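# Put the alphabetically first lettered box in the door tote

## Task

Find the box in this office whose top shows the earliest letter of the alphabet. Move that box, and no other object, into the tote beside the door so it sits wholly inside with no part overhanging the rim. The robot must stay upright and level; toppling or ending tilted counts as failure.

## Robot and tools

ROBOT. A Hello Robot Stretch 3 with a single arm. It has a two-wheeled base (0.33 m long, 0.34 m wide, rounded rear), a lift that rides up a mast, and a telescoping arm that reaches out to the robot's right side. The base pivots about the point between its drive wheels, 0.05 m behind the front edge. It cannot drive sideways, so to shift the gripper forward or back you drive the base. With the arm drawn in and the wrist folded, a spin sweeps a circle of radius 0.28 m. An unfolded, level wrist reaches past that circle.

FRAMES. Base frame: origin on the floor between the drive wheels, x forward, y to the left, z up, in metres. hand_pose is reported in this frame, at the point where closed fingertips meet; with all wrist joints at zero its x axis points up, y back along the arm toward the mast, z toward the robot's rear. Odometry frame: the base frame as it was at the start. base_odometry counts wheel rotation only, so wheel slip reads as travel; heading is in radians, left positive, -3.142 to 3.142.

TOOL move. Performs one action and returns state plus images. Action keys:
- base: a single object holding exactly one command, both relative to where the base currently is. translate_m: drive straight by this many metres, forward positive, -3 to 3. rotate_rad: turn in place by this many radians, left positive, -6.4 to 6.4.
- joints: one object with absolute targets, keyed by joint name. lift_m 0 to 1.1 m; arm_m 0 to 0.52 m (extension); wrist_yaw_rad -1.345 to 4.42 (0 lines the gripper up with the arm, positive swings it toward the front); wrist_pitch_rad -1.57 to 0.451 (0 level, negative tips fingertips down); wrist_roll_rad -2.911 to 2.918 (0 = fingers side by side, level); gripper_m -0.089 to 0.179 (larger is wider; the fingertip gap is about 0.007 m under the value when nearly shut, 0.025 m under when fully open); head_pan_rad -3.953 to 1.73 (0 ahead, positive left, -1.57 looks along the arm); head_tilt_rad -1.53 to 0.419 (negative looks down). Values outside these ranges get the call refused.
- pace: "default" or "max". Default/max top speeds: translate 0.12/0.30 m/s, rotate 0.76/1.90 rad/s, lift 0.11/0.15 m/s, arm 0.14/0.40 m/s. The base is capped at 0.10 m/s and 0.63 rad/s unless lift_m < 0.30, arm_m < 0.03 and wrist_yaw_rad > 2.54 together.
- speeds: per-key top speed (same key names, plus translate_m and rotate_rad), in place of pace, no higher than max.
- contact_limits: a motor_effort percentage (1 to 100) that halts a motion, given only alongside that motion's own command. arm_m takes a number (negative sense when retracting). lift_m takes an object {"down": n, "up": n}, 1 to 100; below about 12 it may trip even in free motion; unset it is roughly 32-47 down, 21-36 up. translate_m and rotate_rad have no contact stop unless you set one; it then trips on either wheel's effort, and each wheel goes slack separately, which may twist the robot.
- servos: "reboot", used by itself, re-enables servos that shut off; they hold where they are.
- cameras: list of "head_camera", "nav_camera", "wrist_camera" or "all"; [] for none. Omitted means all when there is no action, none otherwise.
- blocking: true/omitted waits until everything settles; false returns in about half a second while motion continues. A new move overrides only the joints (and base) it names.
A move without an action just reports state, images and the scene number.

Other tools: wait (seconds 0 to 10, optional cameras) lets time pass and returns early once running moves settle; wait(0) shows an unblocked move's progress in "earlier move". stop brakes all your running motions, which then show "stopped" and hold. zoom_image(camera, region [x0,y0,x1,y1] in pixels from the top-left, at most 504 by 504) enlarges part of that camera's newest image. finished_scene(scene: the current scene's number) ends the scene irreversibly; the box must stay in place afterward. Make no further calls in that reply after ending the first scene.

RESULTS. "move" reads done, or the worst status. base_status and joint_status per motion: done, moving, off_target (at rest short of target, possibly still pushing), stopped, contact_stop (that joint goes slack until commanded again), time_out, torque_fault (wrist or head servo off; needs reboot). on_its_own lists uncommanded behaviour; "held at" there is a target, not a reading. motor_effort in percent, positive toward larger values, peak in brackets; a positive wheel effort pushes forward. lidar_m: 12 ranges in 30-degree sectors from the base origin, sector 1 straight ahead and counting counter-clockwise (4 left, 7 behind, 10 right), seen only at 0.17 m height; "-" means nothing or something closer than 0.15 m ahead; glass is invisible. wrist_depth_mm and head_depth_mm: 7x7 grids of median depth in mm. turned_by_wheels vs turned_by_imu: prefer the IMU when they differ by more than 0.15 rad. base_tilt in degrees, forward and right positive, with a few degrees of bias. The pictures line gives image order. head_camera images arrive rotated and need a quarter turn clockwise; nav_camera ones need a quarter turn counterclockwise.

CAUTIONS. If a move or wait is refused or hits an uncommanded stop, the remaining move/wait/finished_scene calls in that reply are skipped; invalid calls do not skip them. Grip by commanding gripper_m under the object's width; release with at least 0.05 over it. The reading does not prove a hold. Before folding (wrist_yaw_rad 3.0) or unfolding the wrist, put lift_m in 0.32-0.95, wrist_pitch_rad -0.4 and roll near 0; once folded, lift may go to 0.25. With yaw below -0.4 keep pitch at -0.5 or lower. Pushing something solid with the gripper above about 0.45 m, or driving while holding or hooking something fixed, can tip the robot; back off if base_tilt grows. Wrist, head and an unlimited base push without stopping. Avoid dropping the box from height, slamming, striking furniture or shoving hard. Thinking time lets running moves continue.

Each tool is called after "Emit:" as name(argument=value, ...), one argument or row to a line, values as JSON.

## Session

Emit:
move(
  joints={"head_pan_rad": 0.3, "head_tilt_rad": -0.35},
  pace="max",
  cameras=["nav_camera"],
)

Emit:
move(
  joints={"head_pan_rad": 1.5},
  pace="max",
  cameras=["nav_camera"],
)

Emit:
move(
  joints={"head_pan_rad": -0.95},
  pace="max",
  cameras=["nav_camera"],
)

Emit:
move(
  joints={"head_pan_rad": -2.2},
  pace="max",
  cameras=["nav_camera"],
)

Emit:
move(
  joints={"head_pan_rad": -3.5},
  pace="max",
  cameras=["nav_camera"],
)

Scene clock: 0.73 s.
move: done
base_odometry: x=+0.000 y=+0.000 heading=+0.000
turned_by_wheels: +0.000
turned_by_imu: +0.000
base_tilt: forward=+1.1 right=+0.0
lidar_m: 0.73 0.74 0.91 1.57 1.59 1.09 1.00 1.01 1.25 1.55 1.23 0.80
head_depth_mm: 579 611 648 689 733 789 849 / 588 622 659 706 754 810 877 / 602 639 676 721 776 833 901 / 613 651 693 742 795 862 931 / 625 666 709 759 821 887 962 / 642 681 726 777 839 913 993 / 656 697 745 801 865 941 1027
base_status: not commanded
joint_positions: lift_m=+0.337 arm_m=+0.002 wrist_yaw_rad=+3.032 wrist_pitch_rad=-0.535 wrist_roll_rad=+0.000 gripper_m=+0.037 head_pan_rad=+0.304 head_tilt_rad=-0.349
joint_status: all done
measured_speeds: all 0
motor_effort: left_wheel=-0.6(0.8) right_wheel=+2.3(2.6) lift_m=+27.4(27.4) arm_m=-6.7(6.8) wrist_yaw_rad=+0.7(1.1) wrist_pitch_rad=+2.4(2.6) wrist_roll_rad=+0.8(1.0) gripper_m=-0.4(0.9) head_pan_rad=+3.3(3.7) head_tilt_rad=-2.3(3.9)
hand_pose: x=+0.0015 y=+0.0602 z=+0.3248 quat_wxyz=(+0.224, +0.691, +0.150, +0.671) (m; base frame)
wrist_depth_mm: - 140 - - - - 746 / - 156 - - - - - / 888 178 201 879 876 867 - / 727 690 201 715 724 727 690 / 604 612 219 608 603 610 613 / 522 515 128 146 511 526 525 / 457 312 292 299 435 454 461
pictures: nav_camera (sideways)
Images, in order (width x height): nav_camera 672x504.

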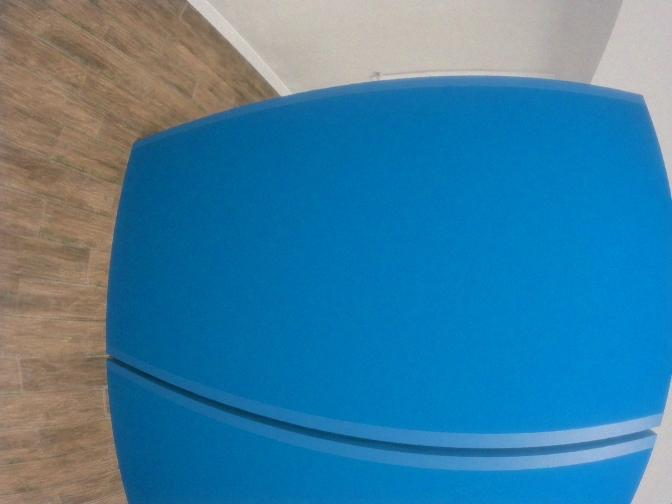

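Scene clock: 1.70 s.
move: done
base_odometry: x=+0.000 y=+0.000 heading=+0.000
turned_by_wheels: +0.000
turned_by_imu: +0.000
base_tilt: forward=+1.0 right=-0.1
lidar_m: 0.73 0.74 0.91 1.57 1.58 1.09 1.00 1.01 1.25 1.55 1.23 0.80
head_depth_mm: 1426 1521 1636 1733 1884 1900 1505 / 1411 1514 1598 1712 1843 1888 1503 / 1400 1476 1574 1703 1833 1878 1495 / 1362 1447 1540 1643 1757 1841 1509 / 1345 1421 1516 1615 1739 1823 1497 / 1339 1415 1499 1608 1714 1800 1498 / 1323 1399 1491 1585 1685 1789 1493
base_status: not commanded
joint_positions: lift_m=+0.337 arm_m=+0.002 wrist_yaw_rad=+3.032 wrist_pitch_rad=-0.535 wrist_roll_rad=+0.000 gripper_m=+0.037 head_pan_rad=+1.532 head_tilt_rad=-0.349
joint_status: all done
measured_speeds: all 0
motor_effort: left_wheel=-0.5(0.7) right_wheel=+2.3(3.0) lift_m=+27.7(27.7) arm_m=-8.8(8.8) wrist_yaw_rad=+1.1(1.4) wrist_pitch_rad=+2.2(2.6) wrist_roll_rad=+0.9(1.1) gripper_m=+0.0(1.2) head_pan_rad=+0.6(4.4) head_tilt_rad=-1.8(2.6)
hand_pose: x=+0.0015 y=+0.0602 z=+0.3248 quat_wxyz=(+0.224, +0.691, +0.150, +0.671) (m; base frame)
wrist_depth_mm: - 140 - - - - 731 / - 155 - - - - - / 906 177 203 894 889 851 - / 724 704 202 720 726 717 695 / 613 602 220 595 604 608 603 / 514 515 128 146 508 530 525 / 458 308 292 302 433 451 454
pictures: nav_camera (sideways)
Images, in order (width x height): nav_camera 672x504.

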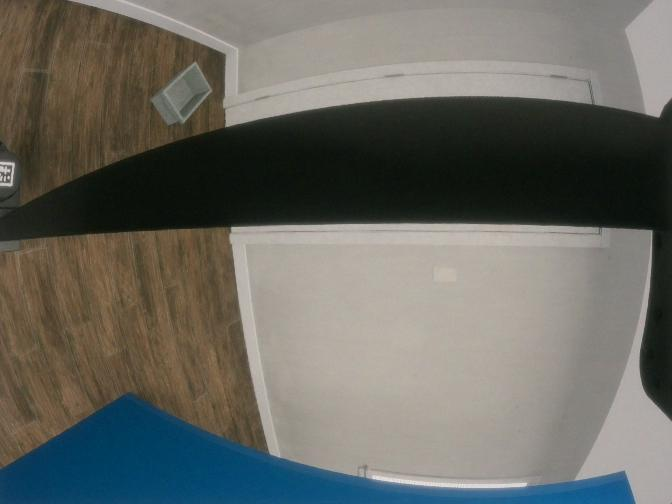

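Scene clock: 2.93 s.
move: done
base_odometry: x=+0.000 y=+0.000 heading=+0.000
turned_by_wheels: +0.000
turned_by_imu: +0.000
base_tilt: forward=+0.9 right=-0.2
lidar_m: 0.73 0.74 0.91 1.57 1.58 1.09 1.00 1.01 1.25 1.55 1.23 0.80
head_depth_mm: 1900 1968 2047 1780 2271 1824 1514 / 1899 2028 2118 1841 2200 1887 1506 / 1565 1686 1805 1954 2182 1818 1511 / 1299 1392 1503 1588 1738 1790 1510 / 1111 1176 1252 1334 1433 1527 1505 / 972 1019 1073 1130 1197 1281 1359 / 868 903 940 991 1048 1095 1158
base_status: not commanded
joint_positions: lift_m=+0.337 arm_m=+0.002 wrist_yaw_rad=+3.032 wrist_pitch_rad=-0.535 wrist_roll_rad=+0.000 gripper_m=+0.037 head_pan_rad=-0.991 head_tilt_rad=-0.350
joint_status: all done
measured_speeds: all 0
motor_effort: left_wheel=-0.7(0.7) right_wheel=+2.0(2.6) lift_m=+27.9(28.7) arm_m=-10.7(10.9) wrist_yaw_rad=+0.6(1.1) wrist_pitch_rad=+2.8(2.8) wrist_roll_rad=+0.7(1.0) gripper_m=-0.5(1.1) head_pan_rad=+1.0(5.5) head_tilt_rad=-1.3(2.4)
hand_pose: x=+0.0015 y=+0.0602 z=+0.3248 quat_wxyz=(+0.224, +0.691, +0.150, +0.671) (m; base frame)
wrist_depth_mm: - 140 - - - - 729 / - 155 - - - - - / 877 177 202 881 899 878 - / 720 692 201 721 718 718 695 / 602 607 220 601 607 607 596 / 520 526 128 146 505 524 519 / 459 307 291 300 434 458 455
pictures: nav_camera (sideways)
Images, in order (width x height): nav_camera 672x504.

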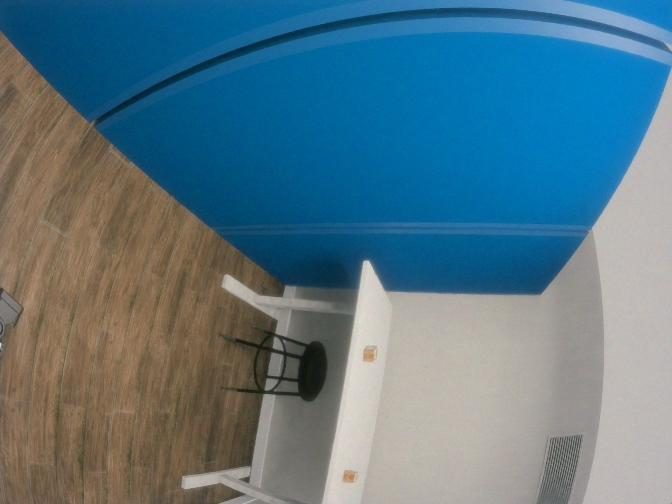

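Scene clock: 3.90 s.
move: done
base_odometry: x=+0.000 y=+0.000 heading=+0.000
turned_by_wheels: +0.000
turned_by_imu: +0.000
base_tilt: forward=+0.8 right=-0.1
lidar_m: 0.73 0.74 0.91 1.57 1.58 1.09 1.00 1.01 1.25 1.55 1.23 0.80
head_depth_mm: 975 1020 1062 1109 1164 1234 1297 / 1046 1103 1154 1206 1281 1358 1417 / 1145 1205 1269 1346 1423 1526 1513 / 1256 1329 1416 1510 1618 1700 1496 / 1388 1492 1595 1697 1834 1841 1505 / 1569 1682 1807 1949 2121 1852 1489 / 1767 1938 2048 2120 2235 1858 1486
base_status: not commanded
joint_positions: lift_m=+0.337 arm_m=+0.002 wrist_yaw_rad=+3.032 wrist_pitch_rad=-0.535 wrist_roll_rad=+0.000 gripper_m=+0.037 head_pan_rad=-2.247 head_tilt_rad=-0.350
joint_status: all done
measured_speeds: all 0
motor_effort: left_wheel=-0.6(0.8) right_wheel=+2.3(2.6) lift_m=+28.6(28.8) arm_m=-12.8(12.8) wrist_yaw_rad=+0.5(1.4) wrist_pitch_rad=+2.5(2.6) wrist_roll_rad=+0.8(1.1) gripper_m=-0.2(1.3) head_pan_rad=+2.2(4.2) head_tilt_rad=-2.0(2.8)
hand_pose: x=+0.0015 y=+0.0602 z=+0.3248 quat_wxyz=(+0.224, +0.691, +0.150, +0.671) (m; base frame)
wrist_depth_mm: - 140 - - - - 738 / - 156 - - - - - / 890 176 203 908 892 868 - / 713 700 201 711 716 727 689 / 603 607 220 606 612 602 607 / 518 518 127 147 499 518 525 / 455 306 294 300 436 465 454
pictures: nav_camera (sideways)
Images, in order (width x height): nav_camera 672x504.

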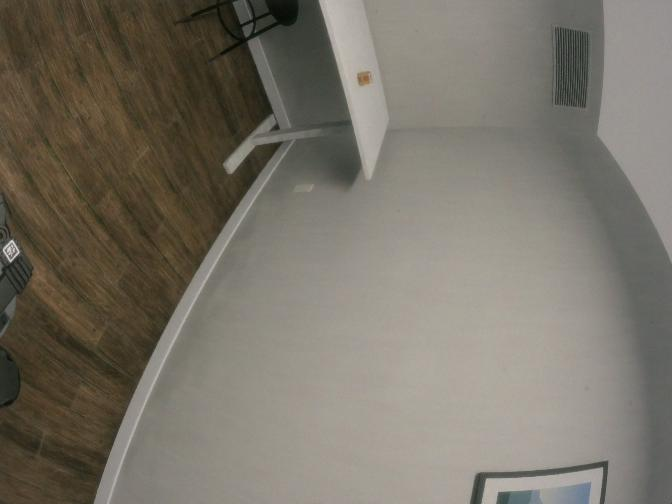

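Scene clock: 4.87 s.
move: done
base_odometry: x=+0.000 y=+0.000 heading=+0.000
turned_by_wheels: +0.000
turned_by_imu: +0.000
base_tilt: forward=+0.9 right=-0.1
lidar_m: 0.73 0.74 0.91 1.57 1.59 1.09 1.00 1.01 1.25 1.55 1.23 0.80
head_depth_mm: 1137 1226 1328 1439 1583 1719 1526 / 1081 1154 1234 1339 1449 1596 1505 / 1017 1094 1171 1262 1359 1483 1512 / 974 1035 1100 1185 1278 1385 1446 / 921 976 1050 1116 1198 1298 1387 / 869 939 998 1056 1124 1220 1299 / 832 894 943 1008 1070 1142 1227
base_status: not commanded
joint_positions: lift_m=+0.337 arm_m=+0.002 wrist_yaw_rad=+3.032 wrist_pitch_rad=-0.535 wrist_roll_rad=+0.000 gripper_m=+0.037 head_pan_rad=-3.550 head_tilt_rad=-0.350
joint_status: all done
measured_speeds: all 0
motor_effort: left_wheel=-0.7(0.7) right_wheel=+1.8(2.5) lift_m=+29.2(29.2) arm_m=-15.1(15.1) wrist_yaw_rad=+1.1(1.1) wrist_pitch_rad=+2.4(2.6) wrist_roll_rad=+0.8(1.0) gripper_m=+0.8(1.5) head_pan_rad=+2.3(4.9) head_tilt_rad=-1.1(3.4)
hand_pose: x=+0.0015 y=+0.0602 z=+0.3248 quat_wxyz=(+0.224, +0.691, +0.150, +0.671) (m; base frame)
wrist_depth_mm: - 140 - - - - 736 / - 156 - - - - - / 905 176 201 890 889 865 - / 717 688 201 716 726 714 701 / 599 602 220 603 606 608 603 / 523 522 128 146 510 521 520 / 454 308 292 301 433 451 457
pictures: nav_camera (sideways)
Images, in order (width x height): nav_camera 672x504.

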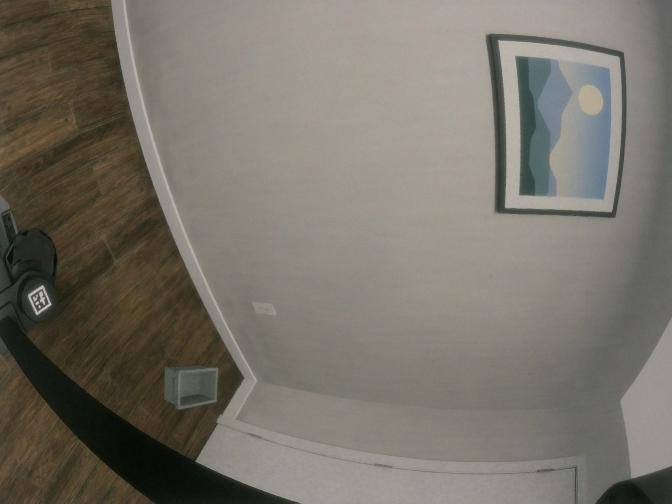

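Emit:
move(
  joints={"head_pan_rad": -1.25, "head_tilt_rad": -0.3},
  pace="max",
  cameras=["head_camera"],
)

Emit:
move(
  joints={"head_pan_rad": -1.65},
  pace="max",
  cameras=["head_camera"],
)

Scene clock: 21.67 s.
move: done
base_odometry: x=+0.000 y=+0.000 heading=+0.000
turned_by_wheels: +0.000
turned_by_imu: +0.001
base_tilt: forward=+1.0 right=-0.2
lidar_m: 0.73 0.73 0.91 1.57 1.59 1.09 1.00 1.01 1.25 1.55 1.23 0.80
head_depth_mm: 1833 1922 2017 1770 2198 1988 1585 / 1887 1974 2079 1772 2012 1924 1579 / 1942 2019 2089 1929 2343 1915 1564 / 1973 2086 2177 1885 2363 1979 1557 / 1689 1763 1835 1857 2097 1947 1563 / 1365 1416 1482 1548 1619 1691 1552 / 1154 1187 1225 1267 1324 1381 1421
base_status: not commanded
joint_positions: lift_m=+0.337 arm_m=+0.002 wrist_yaw_rad=+3.032 wrist_pitch_rad=-0.535 wrist_roll_rad=+0.000 gripper_m=+0.037 head_pan_rad=-1.198 head_tilt_rad=-0.304
joint_status: all done
measured_speeds: all 0
motor_effort: left_wheel=-0.7(0.7) right_wheel=+2.1(2.7) lift_m=+31.2(31.4) arm_m=-22.2(22.7) wrist_yaw_rad=+0.7(1.4) wrist_pitch_rad=+2.3(2.8) wrist_roll_rad=+0.8(1.1) gripper_m=-0.3(1.3) head_pan_rad=-1.4(5.0) head_tilt_rad=+3.9(5.6)
hand_pose: x=+0.0015 y=+0.0602 z=+0.3248 quat_wxyz=(+0.224, +0.691, +0.150, +0.671) (m; base frame)
wrist_depth_mm: - 141 - - - - 733 / - 155 - - - - - / 891 177 202 910 888 851 - / 712 690 201 725 733 716 689 / 610 603 219 612 600 600 603 / 519 518 128 146 509 526 521 / 456 305 293 300 434 451 450
pictures: head_camera (sideways)
Images, in order (width x height): head_camera 896x504.

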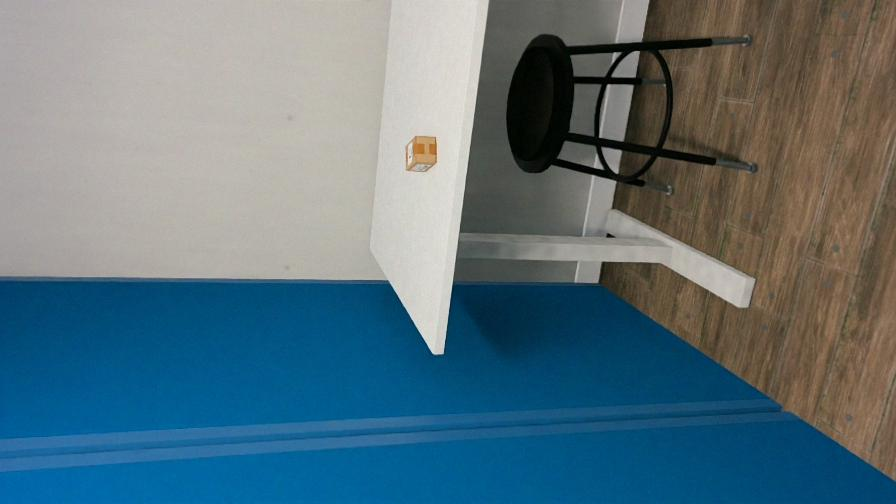

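Scene clock: 22.57 s.
move: done
base_odometry: x=+0.000 y=+0.000 heading=+0.000
turned_by_wheels: +0.000
turned_by_imu: +0.000
base_tilt: forward=+0.9 right=-0.1
lidar_m: 0.73 0.74 0.91 1.57 1.59 1.09 1.00 1.01 1.25 1.55 1.23 0.80
head_depth_mm: 1979 2089 2188 2001 2220 1996 1591 / 1961 2066 2210 1880 2432 2006 1585 / 1960 2036 2177 1963 2448 1981 1571 / 1912 2015 2124 1758 2393 1982 1574 / 1890 2003 2134 1726 2318 1906 1562 / 1869 1943 2075 1728 1797 1905 1576 / 1820 1951 2055 1700 2279 1964 1555
base_status: not commanded
joint_positions: lift_m=+0.337 arm_m=+0.002 wrist_yaw_rad=+3.032 wrist_pitch_rad=-0.535 wrist_roll_rad=+0.000 gripper_m=+0.037 head_pan_rad=-1.635 head_tilt_rad=-0.302
joint_status: all done
measured_speeds: translate_m=+0.000 rotate_rad=+0.000 lift_m=+0.000 arm_m=+0.000 wrist_yaw_rad=+0.000 wrist_pitch_rad=+0.000 wrist_roll_rad=+0.000 head_pan_rad=-0.024 head_tilt_rad=+0.000
motor_effort: left_wheel=-0.5(0.7) right_wheel=+2.4(2.8) lift_m=+31.7(31.7) arm_m=-22.1(22.4) wrist_yaw_rad=+0.9(1.3) wrist_pitch_rad=+2.8(2.8) wrist_roll_rad=+0.7(0.9) gripper_m=-0.3(1.2) head_pan_rad=-3.6(4.5) head_tilt_rad=+3.8(4.9)
hand_pose: x=+0.0015 y=+0.0602 z=+0.3248 quat_wxyz=(+0.224, +0.691, +0.150, +0.671) (m; base frame)
wrist_depth_mm: - 141 - - - - 726 / - 156 - - - - - / 894 176 202 882 900 861 - / 707 698 203 714 728 723 695 / 619 598 220 602 589 611 603 / 524 517 128 146 511 515 524 / 459 308 294 299 439 461 455
pictures: head_camera (sideways)
Images, in order (width x height): head_camera 896x504.

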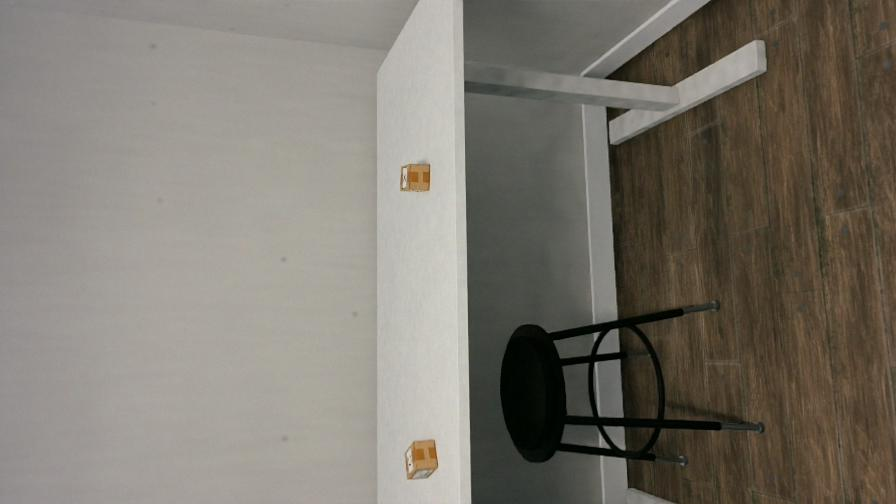

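Emit:
move(
  base={"rotate_rad": -1.5},
  joints={"lift_m": 0.29},
  pace="max",
  cameras=[],
)

Emit:
move(
  base={"translate_m": 0.8},
  joints={"head_pan_rad": 0.3, "head_tilt_rad": -0.35},
  pace="max",
  contact_limits={"translate_m": 45},
  cameras=["head_camera"],
)

Emit:
move(
  joints={"head_pan_rad": -0.25},
  pace="max",
  cameras=["head_camera"],
)

Scene clock: 28.13 s.
move: done
base_odometry: x=+0.000 y=+0.000 heading=-1.500
turned_by_wheels: -1.500
turned_by_imu: -1.493
base_tilt: forward=+0.9 right=-0.2
lidar_m: 1.54 1.11 0.77 0.73 0.75 1.68 1.57 1.51 1.06 1.00 1.02 1.34
head_depth_mm: 857 919 976 1029 1103 1171 1270 / 845 912 965 1027 1089 1162 1246 / 845 910 958 1020 1078 1151 1237 / 835 896 949 1007 1078 1143 1225 / 829 896 944 995 1066 1131 1219 / 825 886 938 992 1053 1118 1201 / 837 878 923 981 1048 1107 1190
base_status: done
joint_positions: lift_m=+0.290 arm_m=+0.002 wrist_yaw_rad=+3.032 wrist_pitch_rad=-0.536 wrist_roll_rad=+0.000 gripper_m=+0.037 head_pan_rad=-1.650 head_tilt_rad=-0.300
joint_status: all done
measured_speeds: all 0
motor_effort: left_wheel=+10.5(17.3) right_wheel=-8.7(15.6) lift_m=+25.1(27.8) arm_m=-22.0(22.6) wrist_yaw_rad=+0.7(1.2) wrist_pitch_rad=+2.5(3.0) wrist_roll_rad=+0.7(1.1) gripper_m=-0.1(1.5) head_pan_rad=-1.8(4.2) head_tilt_rad=+3.8(4.5)
hand_pose: x=+0.0015 y=+0.0601 z=+0.2772 quat_wxyz=(+0.224, +0.691, +0.150, +0.671) (m; base frame)
wrist_depth_mm: - 141 152 - 756 - - / - 154 161 - 788 - - / 725 173 179 760 799 798 800 / 637 631 202 645 649 649 639 / 541 547 220 544 531 545 538 / 472 288 128 273 451 467 471 / 253 261 246 254 392 410 409
pictures: none
No camera images: "cameras" was empty.

Scene clock: 32.13 s.
move: done
base_odometry: x=+0.057 y=-0.798 heading=-1.499
turned_by_wheels: +0.000
turned_by_imu: +0.000
base_tilt: forward=+0.8 right=-0.2
lidar_m: 0.85 0.78 0.82 0.78 0.80 1.04 2.36 1.44 1.01 0.95 0.98 1.13
head_depth_mm: 1130 1196 1260 1281 857 670 1498 / 1163 1227 1309 1277 858 693 1390 / 1181 1266 1350 1277 856 721 1430 / 1232 1302 1386 1254 827 987 1430 / 1268 1352 1438 1260 830 1738 1497 / 1312 1385 1466 1251 843 1292 1382 / 1206 1247 1291 1269 843 1475 1450
base_status: done
joint_positions: lift_m=+0.290 arm_m=+0.002 wrist_yaw_rad=+3.032 wrist_pitch_rad=-0.536 wrist_roll_rad=+0.000 gripper_m=+0.037 head_pan_rad=+0.303 head_tilt_rad=-0.350
joint_status: all done
measured_speeds: all 0
motor_effort: left_wheel=+8.9(20.1) right_wheel=-0.6(7.4) lift_m=+29.3(32.3) arm_m=-17.5(21.9) wrist_yaw_rad=+1.2(1.4) wrist_pitch_rad=+2.3(2.9) wrist_roll_rad=+0.8(1.1) gripper_m=+0.6(1.2) head_pan_rad=-3.2(5.4) head_tilt_rad=-2.9(3.9)
contact_limits: translate_m 45 (maximum 100)
hand_pose: x=+0.0015 y=+0.0601 z=+0.2772 quat_wxyz=(+0.224, +0.691, +0.150, +0.671) (m; base frame)
wrist_depth_mm: 667 141 152 - 791 - - / 726 154 160 - 884 927 - / 764 175 198 799 804 799 766 / 642 621 201 645 645 644 648 / 535 546 220 541 543 543 542 / 465 288 128 274 453 464 464 / 251 260 246 253 388 411 413
pictures: head_camera (sideways)
Images, in order (width x height): head_camera 896x504.

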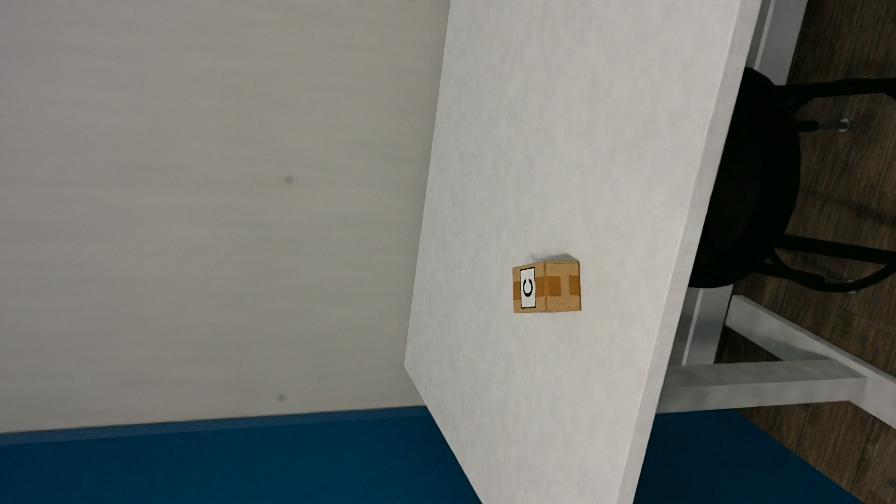

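Scene clock: 32.93 s.
move: done
base_odometry: x=+0.057 y=-0.798 heading=-1.499
turned_by_wheels: +0.000
turned_by_imu: +0.000
base_tilt: forward=+1.1 right=-0.2
lidar_m: 0.85 0.78 0.82 0.78 0.80 1.04 2.36 1.44 1.01 0.95 0.97 1.13
head_depth_mm: 1309 1393 1491 1295 862 1255 1394 / 1271 1359 1446 1287 858 1711 1511 / 1248 1319 1413 1275 852 1689 1502 / 1215 1291 1369 1271 849 1689 1508 / 1186 1254 1344 1261 849 715 1505 / 1153 1223 1306 1247 843 683 1458 / 1131 1197 1275 1236 839 683 1423
base_status: not commanded
joint_positions: lift_m=+0.290 arm_m=+0.002 wrist_yaw_rad=+3.032 wrist_pitch_rad=-0.536 wrist_roll_rad=+0.000 gripper_m=+0.037 head_pan_rad=-0.263 head_tilt_rad=-0.350
joint_status: all done
measured_speeds: all 0
motor_effort: left_wheel=+8.6(8.9) right_wheel=-0.3(0.8) lift_m=+26.7(29.0) arm_m=-17.0(17.8) wrist_yaw_rad=+0.9(1.2) wrist_pitch_rad=+2.6(2.8) wrist_roll_rad=+1.0(1.0) gripper_m=+0.4(0.9) head_pan_rad=-1.2(5.8) head_tilt_rad=-2.1(2.6)
contact_limits: translate_m 45 (maximum 100)
hand_pose: x=+0.0015 y=+0.0601 z=+0.2772 quat_wxyz=(+0.224, +0.691, +0.150, +0.671) (m; base frame)
wrist_depth_mm: 671 140 152 - 798 - - / 736 153 160 - 867 948 - / 768 176 198 806 814 811 772 / 646 618 201 637 645 653 647 / 543 548 220 550 541 540 546 / 470 289 127 273 451 470 465 / 253 258 247 251 389 411 412
pictures: head_camera (sideways)
Images, in order (width x height): head_camera 896x504.

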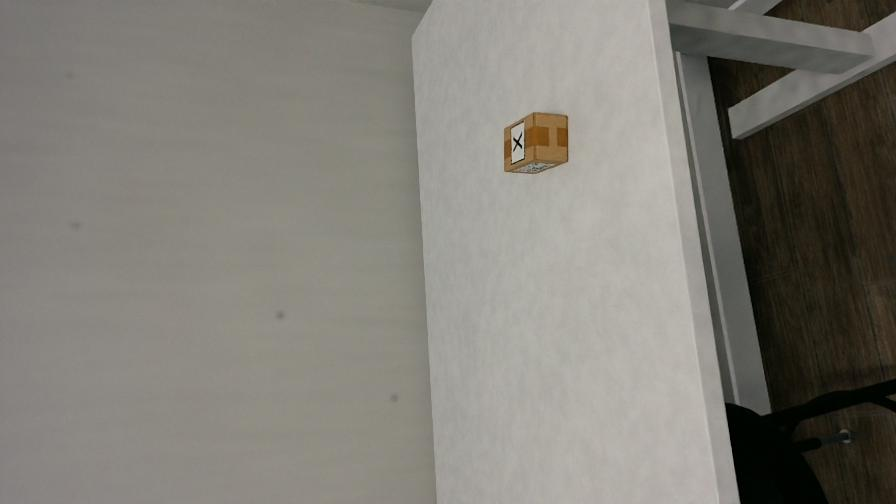

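Emit:
move(
  base={"rotate_rad": 2.99},
  joints={"head_pan_rad": -3.0, "head_tilt_rad": -0.4},
  pace="max",
  cameras=["head_camera"],
)

Scene clock: 40.00 s.
move: done
base_odometry: x=+0.057 y=-0.798 heading=+1.490
turned_by_wheels: +2.990
turned_by_imu: +2.978
base_tilt: forward=+1.0 right=-0.1
lidar_m: 1.62 1.85 1.09 0.95 0.95 1.12 0.86 0.78 0.90 0.78 0.78 0.91
head_depth_mm: 1199 1278 1371 1136 789 1722 1444 / 1194 1271 1373 1122 787 1726 1436 / 1191 1269 1361 1123 784 1727 1445 / 1186 1268 1362 1117 784 1707 1398 / 1177 1252 1357 1107 780 1073 1438 / 1171 1249 1345 1115 776 1000 1435 / 1155 1248 1339 1099 773 1066 1363
base_status: done
joint_positions: lift_m=+0.290 arm_m=+0.002 wrist_yaw_rad=+3.032 wrist_pitch_rad=-0.536 wrist_roll_rad=+0.000 gripper_m=+0.037 head_pan_rad=-3.012 head_tilt_rad=-0.401
joint_status: all done
measured_speeds: all 0
motor_effort: left_wheel=-8.4(16.9) right_wheel=+8.1(16.8) lift_m=+26.1(26.4) arm_m=-21.6(22.6) wrist_yaw_rad=+0.6(1.4) wrist_pitch_rad=+2.5(2.8) wrist_roll_rad=+0.8(1.1) gripper_m=+0.0(1.5) head_pan_rad=+3.4(5.4) head_tilt_rad=-0.3(3.6)
hand_pose: x=+0.0015 y=+0.0601 z=+0.2772 quat_wxyz=(+0.224, +0.691, +0.150, +0.671) (m; base frame)
wrist_depth_mm: - 140 152 - - - - / - 153 174 - - - - / 776 175 203 803 812 793 817 / 656 630 203 650 647 640 648 / 549 546 220 539 543 537 535 / 468 288 128 276 453 465 470 / 254 260 247 254 394 411 411
pictures: head_camera (sideways)
Images, in order (width x height): head_camera 896x504.

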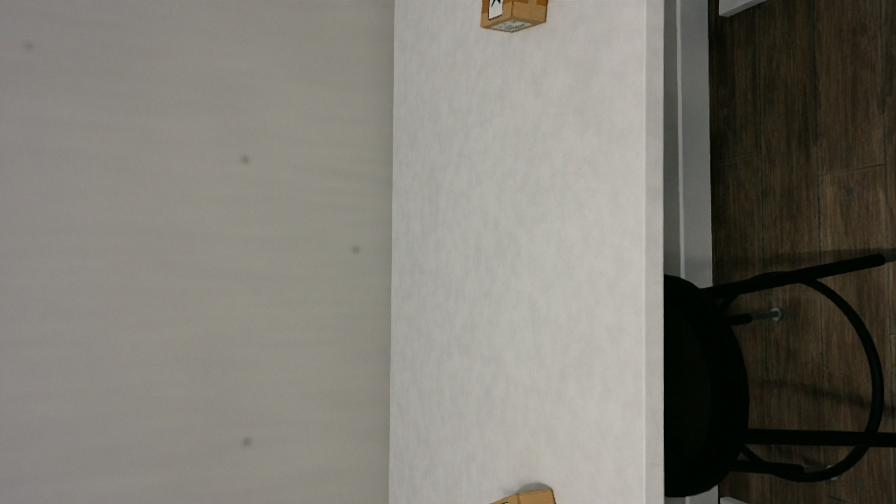

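Emit:
move(
  base={"translate_m": 1.93},
  joints={"head_pan_rad": -2.75, "head_tilt_rad": -0.4},
  pace="max",
  contact_limits={"translate_m": 45},
  cameras=["nav_camera", "head_camera"],
)

Emit:
move(
  base={"rotate_rad": -1.45},
  joints={"head_pan_rad": 0.0, "head_tilt_rad": -0.4},
  pace="max",
  cameras=["nav_camera"],
)

Scene clock: 59.10 s.
move: done
base_odometry: x=+0.212 y=+1.126 heading=+1.490
turned_by_wheels: +0.000
turned_by_imu: -0.001
base_tilt: forward=+1.0 right=-0.2
lidar_m: 0.52 0.52 0.59 1.04 1.42 1.65 2.88 0.62 0.54 2.88 1.02 0.60
head_depth_mm: 2755 2890 2755 3150 2348 1779 1448 / 2775 2962 3105 3097 2323 1776 1445 / 2211 2572 2947 2936 2323 1766 1443 / 1288 1397 1520 1673 1885 1713 1441 / 906 961 1019 1085 1164 1251 1330 / 706 732 764 802 844 892 939 / 573 593 612 637 663 688 721
base_status: done
joint_positions: lift_m=+0.290 arm_m=+0.002 wrist_yaw_rad=+3.032 wrist_pitch_rad=-0.536 wrist_roll_rad=+0.000 gripper_m=+0.037 head_pan_rad=-2.750 head_tilt_rad=-0.400
joint_status: all done
measured_speeds: all 0
motor_effort: left_wheel=+6.4(14.5) right_wheel=+1.0(14.4) lift_m=+20.9(31.9) arm_m=-13.0(19.6) wrist_yaw_rad=+0.6(1.4) wrist_pitch_rad=+2.6(3.0) wrist_roll_rad=+0.8(1.3) gripper_m=-0.2(1.4) head_pan_rad=-2.5(5.8) head_tilt_rad=+2.9(5.1)
contact_limits: translate_m 45 (maximum 100)
hand_pose: x=+0.0015 y=+0.0601 z=+0.2772 quat_wxyz=(+0.224, +0.691, +0.150, +0.671) (m; base frame)
wrist_depth_mm: - 140 - - - - - / - 155 825 - 953 - - / 816 176 203 814 815 651 - / 660 633 201 644 636 633 518 / 539 543 220 544 546 536 502 / 470 289 127 273 453 466 462 / 253 261 247 253 389 411 411
pictures: head_camera (sideways), nav_camera (sideways)
Images, in order (width x height): head_camera 896x504, nav_camera 672x504.

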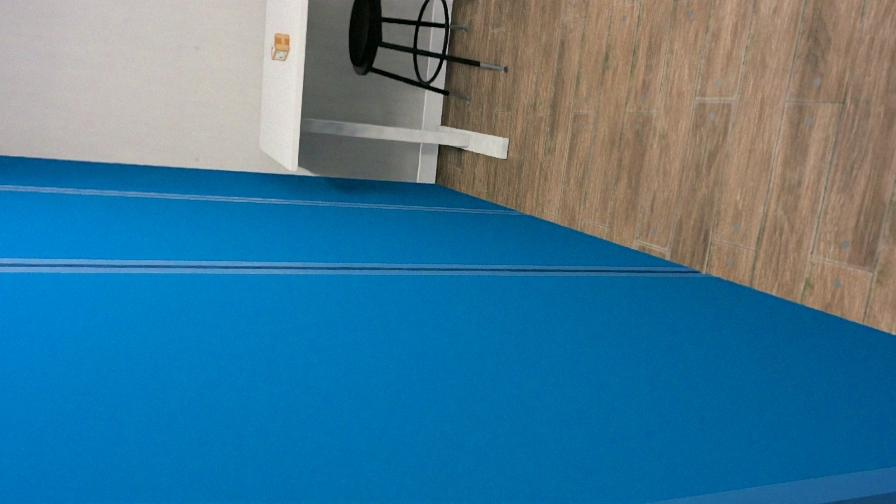

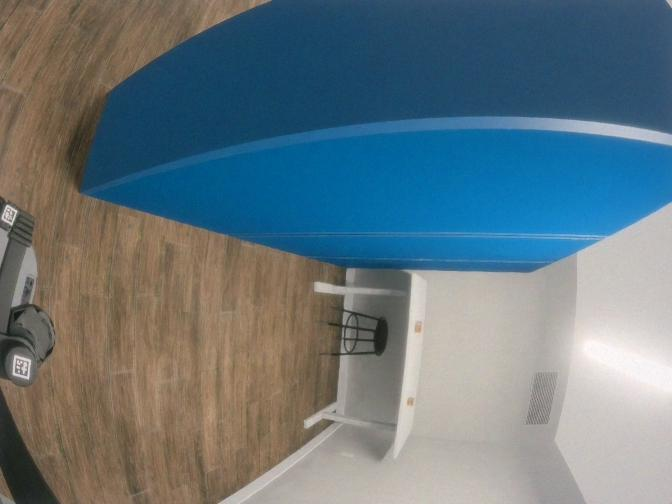

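Scene clock: 61.73 s.
move: done
base_odometry: x=+0.212 y=+1.126 heading=+0.041
turned_by_wheels: -1.450
turned_by_imu: -1.444
base_tilt: forward=+1.1 right=-0.1
lidar_m: 2.89 0.84 0.56 0.52 0.53 0.65 1.42 1.43 1.82 2.12 0.54 0.56
head_depth_mm: 2869 3143 3356 3271 2344 1783 1448 / 2894 3075 3328 3299 2309 1759 1449 / 2839 3056 3293 3246 2299 1766 1445 / 2899 3088 3241 3102 2264 1754 1432 / 2863 3095 3290 3221 2293 1757 1433 / 2810 3020 3030 2937 2271 1741 1425 / 1868 1864 1890 1933 1916 1687 1423
base_status: done
joint_positions: lift_m=+0.290 arm_m=+0.002 wrist_yaw_rad=+3.032 wrist_pitch_rad=-0.536 wrist_roll_rad=+0.000 gripper_m=+0.037 head_pan_rad=+0.016 head_tilt_rad=-0.400
joint_status: all done
measured_speeds: translate_m=+0.000 rotate_rad=+0.000 lift_m=+0.000 arm_m=+0.000 wrist_yaw_rad=+0.000 wrist_pitch_rad=+0.000 wrist_roll_rad=+0.000 head_pan_rad=-0.024 head_tilt_rad=+0.000
motor_effort: left_wheel=+9.1(18.1) right_wheel=-9.4(14.4) lift_m=+22.5(22.8) arm_m=-22.1(22.7) wrist_yaw_rad=+0.5(1.4) wrist_pitch_rad=+2.3(2.9) wrist_roll_rad=+0.9(1.1) gripper_m=-0.4(1.3) head_pan_rad=-4.0(4.2) head_tilt_rad=+3.1(4.9)
hand_pose: x=+0.0015 y=+0.0601 z=+0.2772 quat_wxyz=(+0.224, +0.691, +0.150, +0.671) (m; base frame)
wrist_depth_mm: 440 141 152 - - - - / - 156 161 - - - - / - 175 175 - - 742 772 / - 577 196 649 649 641 643 / 543 540 220 541 546 547 533 / 463 288 127 274 448 470 467 / 252 259 247 253 388 411 415
pictures: nav_camera (sideways)
Images, in order (width x height): nav_camera 672x504.

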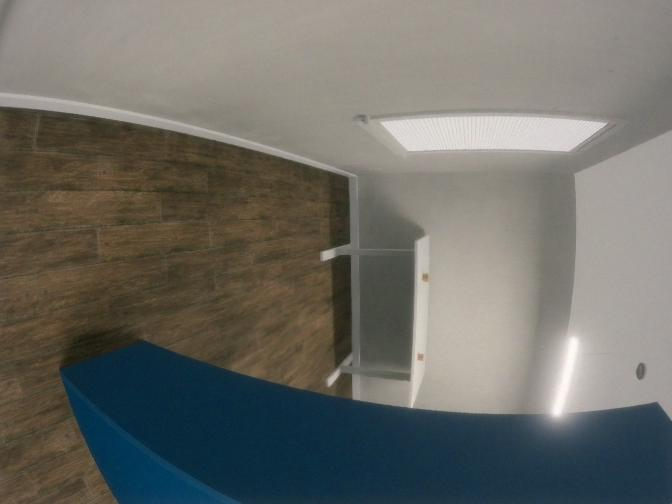

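Emit:
move(
  base={"translate_m": 1.2},
  pace="max",
  contact_limits={"translate_m": 45},
  cameras=[],
)

Emit:
move(
  base={"rotate_rad": -0.9},
  pace="max",
  cameras=[],
)

Emit:
move(
  base={"translate_m": 1.35},
  joints={"head_pan_rad": 1.0, "head_tilt_rad": -0.4},
  pace="max",
  contact_limits={"translate_m": 45},
  cameras=["head_camera", "nav_camera"],
)

Emit:
move(
  joints={"head_pan_rad": -0.4, "head_tilt_rad": -0.4},
  pace="max",
  cameras=["head_camera", "nav_camera"],
)

Scene clock: 75.63 s.
move: done
base_odometry: x=+1.411 y=+1.175 heading=+0.041
turned_by_wheels: +0.000
turned_by_imu: +0.000
base_tilt: forward=+0.9 right=-0.2
lidar_m: 1.70 1.06 0.71 0.66 0.67 0.84 1.77 0.51 0.53 1.25 2.84 2.19
head_depth_mm: 1869 2006 1971 2364 2304 1774 1447 / 1854 2008 1956 2318 2326 1779 1444 / 1843 1985 1949 2316 2313 1786 1438 / 1848 1983 1962 2233 2103 1753 1434 / 1817 1966 2101 2310 2300 1763 1425 / 1834 1969 2114 2274 2282 1775 1438 / 1842 1958 2106 2240 2215 1751 1425
base_status: done
joint_positions: lift_m=+0.290 arm_m=+0.002 wrist_yaw_rad=+3.032 wrist_pitch_rad=-0.536 wrist_roll_rad=+0.000 gripper_m=+0.037 head_pan_rad=+0.000 head_tilt_rad=-0.400
joint_status: not commanded
measured_speeds: all 0
motor_effort: left_wheel=+11.7(18.0) right_wheel=-3.2(14.4) lift_m=+28.5(28.5) arm_m=-21.3(22.3) wrist_yaw_rad=+0.7(1.4) wrist_pitch_rad=+2.6(2.9) wrist_roll_rad=+0.8(1.1) gripper_m=+0.7(1.4) head_pan_rad=-4.5(4.6) head_tilt_rad=+1.8(2.9)
contact_limits: translate_m 45 (maximum 100)
hand_pose: x=+0.0015 y=+0.0601 z=+0.2772 quat_wxyz=(+0.224, +0.691, +0.150, +0.671) (m; base frame)
wrist_depth_mm: - 141 152 - - - - / - 153 160 - - - - / - 169 177 768 775 815 810 / 649 618 202 647 645 643 654 / 547 546 219 544 541 540 536 / 474 290 128 273 459 467 466 / 252 259 245 254 392 408 412
pictures: none
No camera images: "cameras" was empty.

Scene clock: 77.30 s.
move: done
base_odometry: x=+1.411 y=+1.175 heading=-0.858
turned_by_wheels: -0.900
turned_by_imu: -0.895
base_tilt: forward=+1.1 right=+0.0
lidar_m: 2.84 2.18 1.69 0.90 0.67 0.66 0.69 0.98 2.60 0.51 1.25 2.16
head_depth_mm: 2830 2954 2984 3184 2301 1781 1454 / 2983 3135 3182 3090 2324 1771 1436 / 3151 3265 3535 3272 2310 1756 1433 / 3152 3345 3589 3257 2277 1758 1432 / 2806 3018 3197 3193 2291 1760 1441 / 2494 2652 2753 2950 2251 1759 1440 / 2303 2434 2120 2575 2285 1737 1432
base_status: done
joint_positions: lift_m=+0.290 arm_m=+0.002 wrist_yaw_rad=+3.032 wrist_pitch_rad=-0.536 wrist_roll_rad=+0.000 gripper_m=+0.037 head_pan_rad=+0.000 head_tilt_rad=-0.400
joint_status: not commanded
measured_speeds: all 0
motor_effort: left_wheel=+9.3(17.4) right_wheel=-9.1(14.7) lift_m=+29.7(30.0) arm_m=-21.5(22.4) wrist_yaw_rad=+0.6(1.4) wrist_pitch_rad=+2.4(3.0) wrist_roll_rad=+0.8(1.1) gripper_m=-0.4(1.4) head_pan_rad=-3.0(4.0) head_tilt_rad=+0.1(2.6)
hand_pose: x=+0.0015 y=+0.0601 z=+0.2772 quat_wxyz=(+0.224, +0.691, +0.150, +0.671) (m; base frame)
wrist_depth_mm: - 140 156 - - - - / - 153 932 - - - - / - 169 202 810 800 808 788 / - 622 202 641 650 650 651 / 547 545 221 540 548 540 541 / 471 289 127 274 453 463 462 / 254 259 247 253 391 407 412
pictures: none
No camera images: "cameras" was empty.

Scene clock: 83.20 s.
move: done
base_odometry: x=+2.294 y=+0.154 heading=-0.858
turned_by_wheels: +0.000
turned_by_imu: -0.001
base_tilt: forward=+1.0 right=-0.2
lidar_m: 1.95 1.03 1.03 1.38 1.83 1.79 1.88 1.38 1.13 1.51 1.74 1.55
head_depth_mm: 1205 1298 1375 1128 788 1719 1457 / 1212 1292 1378 1126 823 1300 1355 / 1217 1302 1388 1120 821 1723 1448 / 1221 1318 1409 1117 822 1738 1439 / 1240 1316 1423 1116 816 1751 1436 / 1243 1332 1429 1102 812 1767 1438 / 1244 1332 1433 1105 813 1754 1429
base_status: done
joint_positions: lift_m=+0.290 arm_m=+0.002 wrist_yaw_rad=+3.032 wrist_pitch_rad=-0.536 wrist_roll_rad=+0.000 gripper_m=+0.037 head_pan_rad=+1.000 head_tilt_rad=-0.400
joint_status: all done
measured_speeds: all 0
motor_effort: left_wheel=+7.0(20.5) right_wheel=-2.3(9.5) lift_m=+29.5(32.2) arm_m=-16.8(21.9) wrist_yaw_rad=+0.9(1.4) wrist_pitch_rad=+2.5(2.9) wrist_roll_rad=+0.8(1.1) gripper_m=+0.4(1.3) head_pan_rad=-2.8(5.1) head_tilt_rad=+0.2(3.3)
contact_limits: translate_m 45 (maximum 100)
hand_pose: x=+0.0015 y=+0.0601 z=+0.2772 quat_wxyz=(+0.224, +0.691, +0.150, +0.671) (m; base frame)
wrist_depth_mm: - 140 - - - - - / - 156 934 - - - - / 793 176 201 806 807 800 795 / 641 625 201 648 654 641 632 / 550 546 219 543 543 546 541 / 466 290 128 272 457 467 468 / 252 260 247 253 393 411 409
pictures: head_camera (sideways), nav_camera (sideways)
Images, in order (width x height): head_camera 896x504, nav_camera 672x504.

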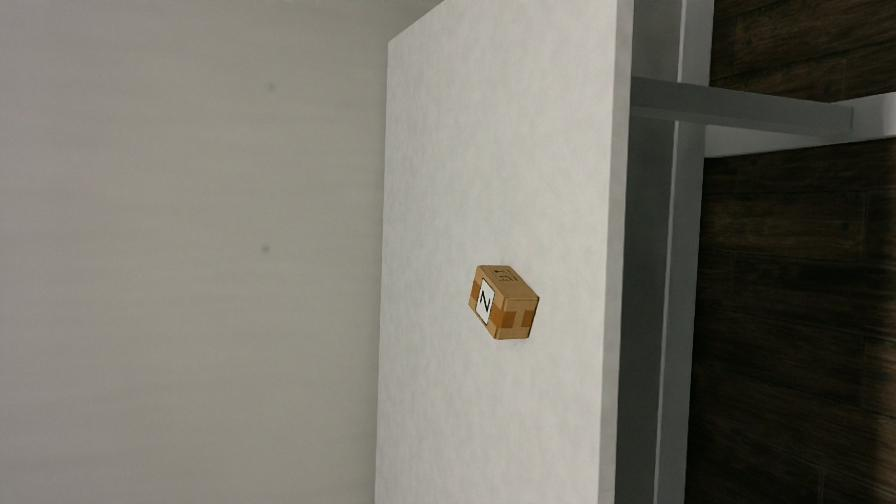

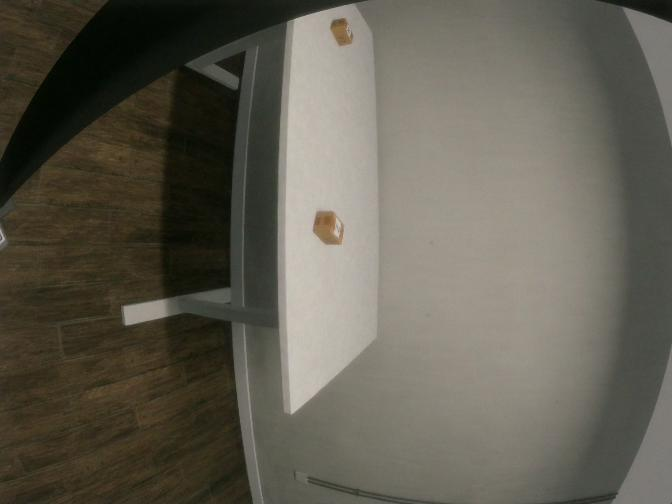

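Scene clock: 84.20 s.
move: done
base_odometry: x=+2.294 y=+0.154 heading=-0.858
turned_by_wheels: +0.000
turned_by_imu: +0.000
base_tilt: forward=+1.1 right=-0.1
lidar_m: 1.95 1.03 1.02 1.38 1.84 1.79 1.88 1.38 1.14 1.51 1.74 1.55
head_depth_mm: 1632 1729 1870 1481 2137 1785 1447 / 1665 1780 1912 1486 2157 1768 1452 / 1691 1796 1953 1460 2191 1771 1447 / 1726 1831 1958 1552 2092 1755 1442 / 1743 1892 2006 1654 2257 1760 1428 / 1778 1913 2046 2247 2282 1737 1436 / 1805 1941 2112 2322 2261 1771 1420
base_status: not commanded
joint_positions: lift_m=+0.290 arm_m=+0.002 wrist_yaw_rad=+3.032 wrist_pitch_rad=-0.536 wrist_roll_rad=+0.000 gripper_m=+0.037 head_pan_rad=-0.434 head_tilt_rad=-0.400
joint_status: all done
measured_speeds: all 0
motor_effort: left_wheel=+7.2(7.3) right_wheel=-2.5(2.9) lift_m=+27.5(29.6) arm_m=-16.2(17.0) wrist_yaw_rad=+0.5(1.2) wrist_pitch_rad=+2.6(2.9) wrist_roll_rad=+0.9(1.0) gripper_m=-0.7(1.9) head_pan_rad=+0.7(6.1) head_tilt_rad=+0.0(2.4)
contact_limits: translate_m 45 (maximum 100)
hand_pose: x=+0.0015 y=+0.0601 z=+0.2772 quat_wxyz=(+0.224, +0.691, +0.150, +0.671) (m; base frame)
wrist_depth_mm: - 140 - - - - - / - 155 959 - - - - / 812 177 202 806 808 802 788 / 643 621 202 643 644 642 653 / 540 548 221 543 538 542 540 / 465 290 128 275 456 470 471 / 254 261 245 254 389 411 405
pictures: head_camera (sideways), nav_camera (sideways)
Images, in order (width x height): head_camera 896x504, nav_camera 672x504.

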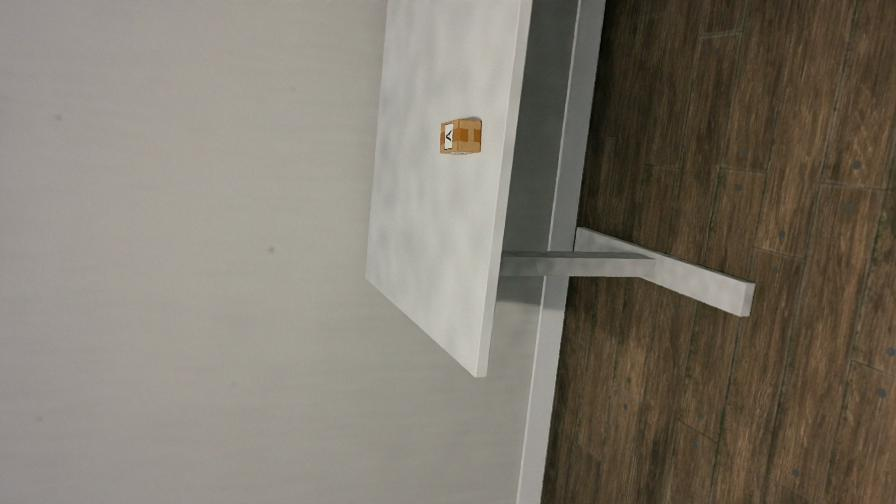

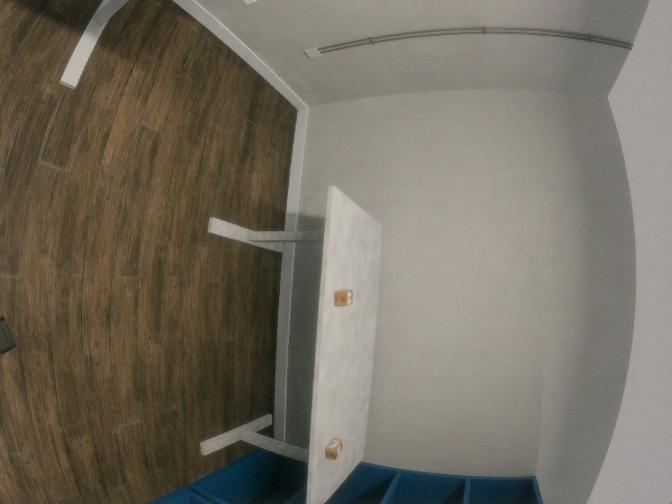

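Emit:
zoom_image(
  camera="head_camera",
  region=[430, 105, 490, 165],
)

Emit:
move(
  joints={"head_pan_rad": -0.85, "head_tilt_rad": -0.35},
  pace="max",
  cameras=["head_camera"],
)

Emit:
move(
  base={"rotate_rad": 0.6},
  joints={"head_pan_rad": 1.2, "head_tilt_rad": -0.4},
  pace="max",
  cameras=["head_camera"],
)

Scaled by 8.400 from the camera's 896x504 image, which has a finer 1280x720 frame.

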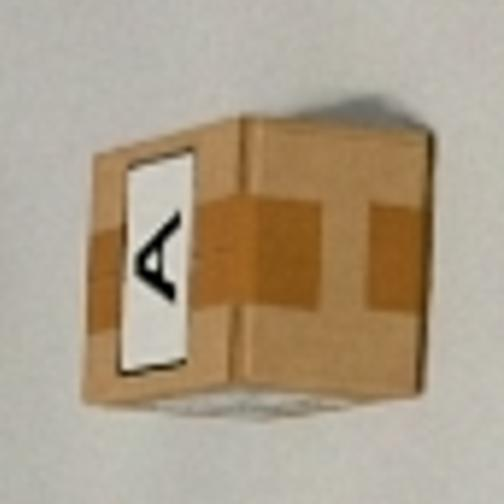

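Scene clock: 89.30 s.
move: done
base_odometry: x=+2.294 y=+0.154 heading=-0.858
turned_by_wheels: +0.000
turned_by_imu: +0.001
base_tilt: forward=+0.9 right=+0.0
lidar_m: 1.95 1.03 1.02 1.39 1.83 1.78 1.87 1.38 1.13 1.51 1.74 1.55
head_depth_mm: 1856 1958 2102 1661 2154 1810 1507 / 1812 1927 2095 1647 2320 1854 1506 / 1777 1916 2027 1643 2284 1868 1494 / 1721 1857 1979 1621 2251 1850 1493 / 1704 1820 1944 1635 2202 1853 1496 / 1680 1776 1895 1617 2132 1852 1469 / 1653 1761 1837 1604 2114 1831 1497
base_status: not commanded
joint_positions: lift_m=+0.290 arm_m=+0.002 wrist_yaw_rad=+3.032 wrist_pitch_rad=-0.536 wrist_roll_rad=+0.000 gripper_m=+0.037 head_pan_rad=-0.855 head_tilt_rad=-0.354
joint_status: all done
measured_speeds: all 0
motor_effort: left_wheel=+7.0(7.3) right_wheel=-2.3(2.8) lift_m=+20.7(22.1) arm_m=-12.6(13.4) wrist_yaw_rad=+0.6(1.2) wrist_pitch_rad=+2.5(2.8) wrist_roll_rad=+0.7(1.0) gripper_m=-0.7(1.5) head_pan_rad=-1.5(5.0) head_tilt_rad=+4.6(7.1)
contact_limits: translate_m 45 (maximum 100)
hand_pose: x=+0.0015 y=+0.0601 z=+0.2772 quat_wxyz=(+0.224, +0.691, +0.150, +0.671) (m; base frame)
wrist_depth_mm: - 141 - - - - - / - 155 911 - - - - / 812 177 202 793 812 811 819 / 645 619 202 643 648 652 640 / 543 544 219 542 539 546 537 / 470 290 128 274 452 469 463 / 254 261 246 253 390 407 407
pictures: head_camera (sideways)
Images, in order (width x height): head_camera 896x504.

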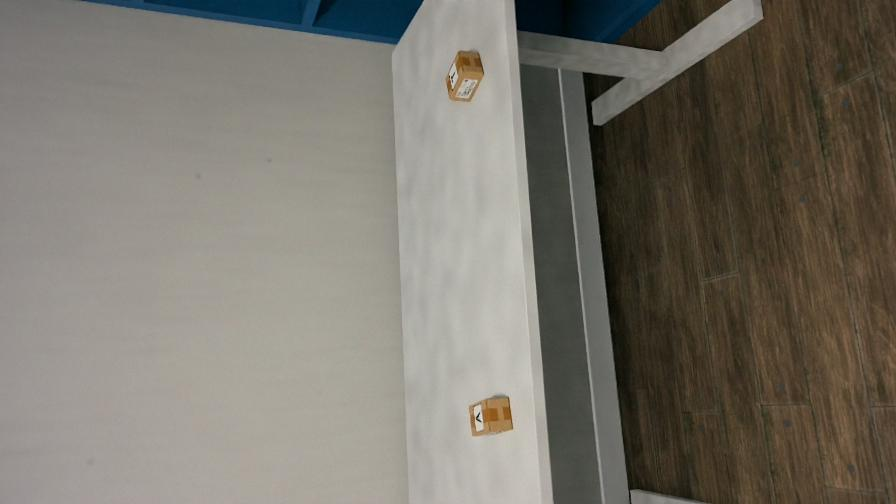

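Scene clock: 91.53 s.
move: done
base_odometry: x=+2.294 y=+0.154 heading=-0.258
turned_by_wheels: +0.600
turned_by_imu: +0.598
base_tilt: forward=+0.8 right=-0.2
lidar_m: 1.03 1.44 1.38 1.81 1.79 1.93 1.38 1.13 1.51 1.74 1.54 1.84
head_depth_mm: 1452 1525 1574 1131 869 1776 1444 / 1578 1660 1685 1128 1925 1779 1446 / 1716 1809 1890 1120 2032 1743 1443 / 1896 2036 2137 1196 2200 1720 1449 / 1852 1999 2154 1352 2279 1766 1444 / 1741 1863 1970 2097 2184 1757 1439 / 1658 1730 1849 1943 2077 1745 1433
base_status: done
joint_positions: lift_m=+0.290 arm_m=+0.002 wrist_yaw_rad=+3.032 wrist_pitch_rad=-0.536 wrist_roll_rad=+0.000 gripper_m=+0.037 head_pan_rad=+1.216 head_tilt_rad=-0.399
joint_status: all done
measured_speeds: translate_m=+0.000 rotate_rad=+0.000 lift_m=+0.000 arm_m=+0.000 wrist_yaw_rad=+0.000 wrist_pitch_rad=+0.000 wrist_roll_rad=+0.000 head_pan_rad=-0.024 head_tilt_rad=+0.000
motor_effort: left_wheel=-8.6(16.8) right_wheel=+8.8(15.6) lift_m=+20.7(20.9) arm_m=-16.1(16.4) wrist_yaw_rad=+0.9(1.3) wrist_pitch_rad=+2.4(2.9) wrist_roll_rad=+0.8(1.1) gripper_m=+0.3(1.6) head_pan_rad=-3.7(5.1) head_tilt_rad=-1.7(6.1)
hand_pose: x=+0.0015 y=+0.0601 z=+0.2772 quat_wxyz=(+0.224, +0.691, +0.150, +0.671) (m; base frame)
wrist_depth_mm: - 141 - - - - - / - 156 954 - - - - / 814 176 202 804 810 797 825 / 640 627 202 653 645 641 652 / 544 542 220 548 536 544 539 / 469 288 128 272 454 466 462 / 253 259 247 254 393 409 408
pictures: head_camera (sideways)
Images, in order (width x height): head_camera 896x504.

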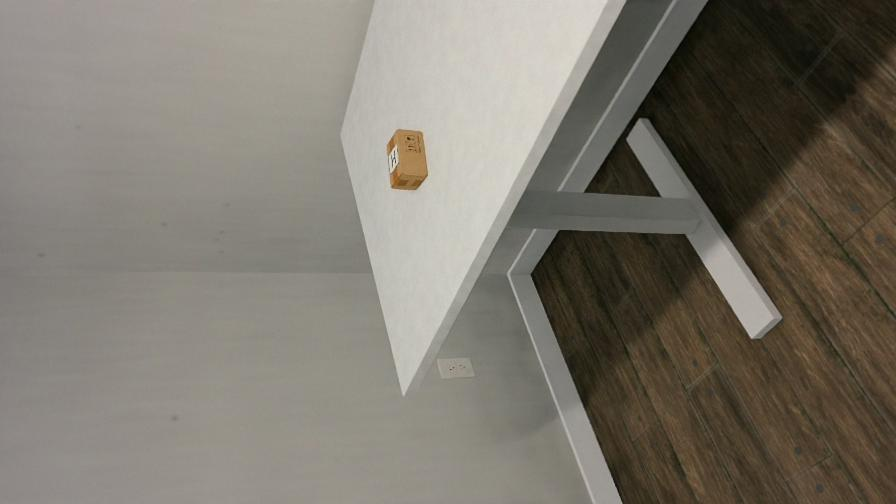

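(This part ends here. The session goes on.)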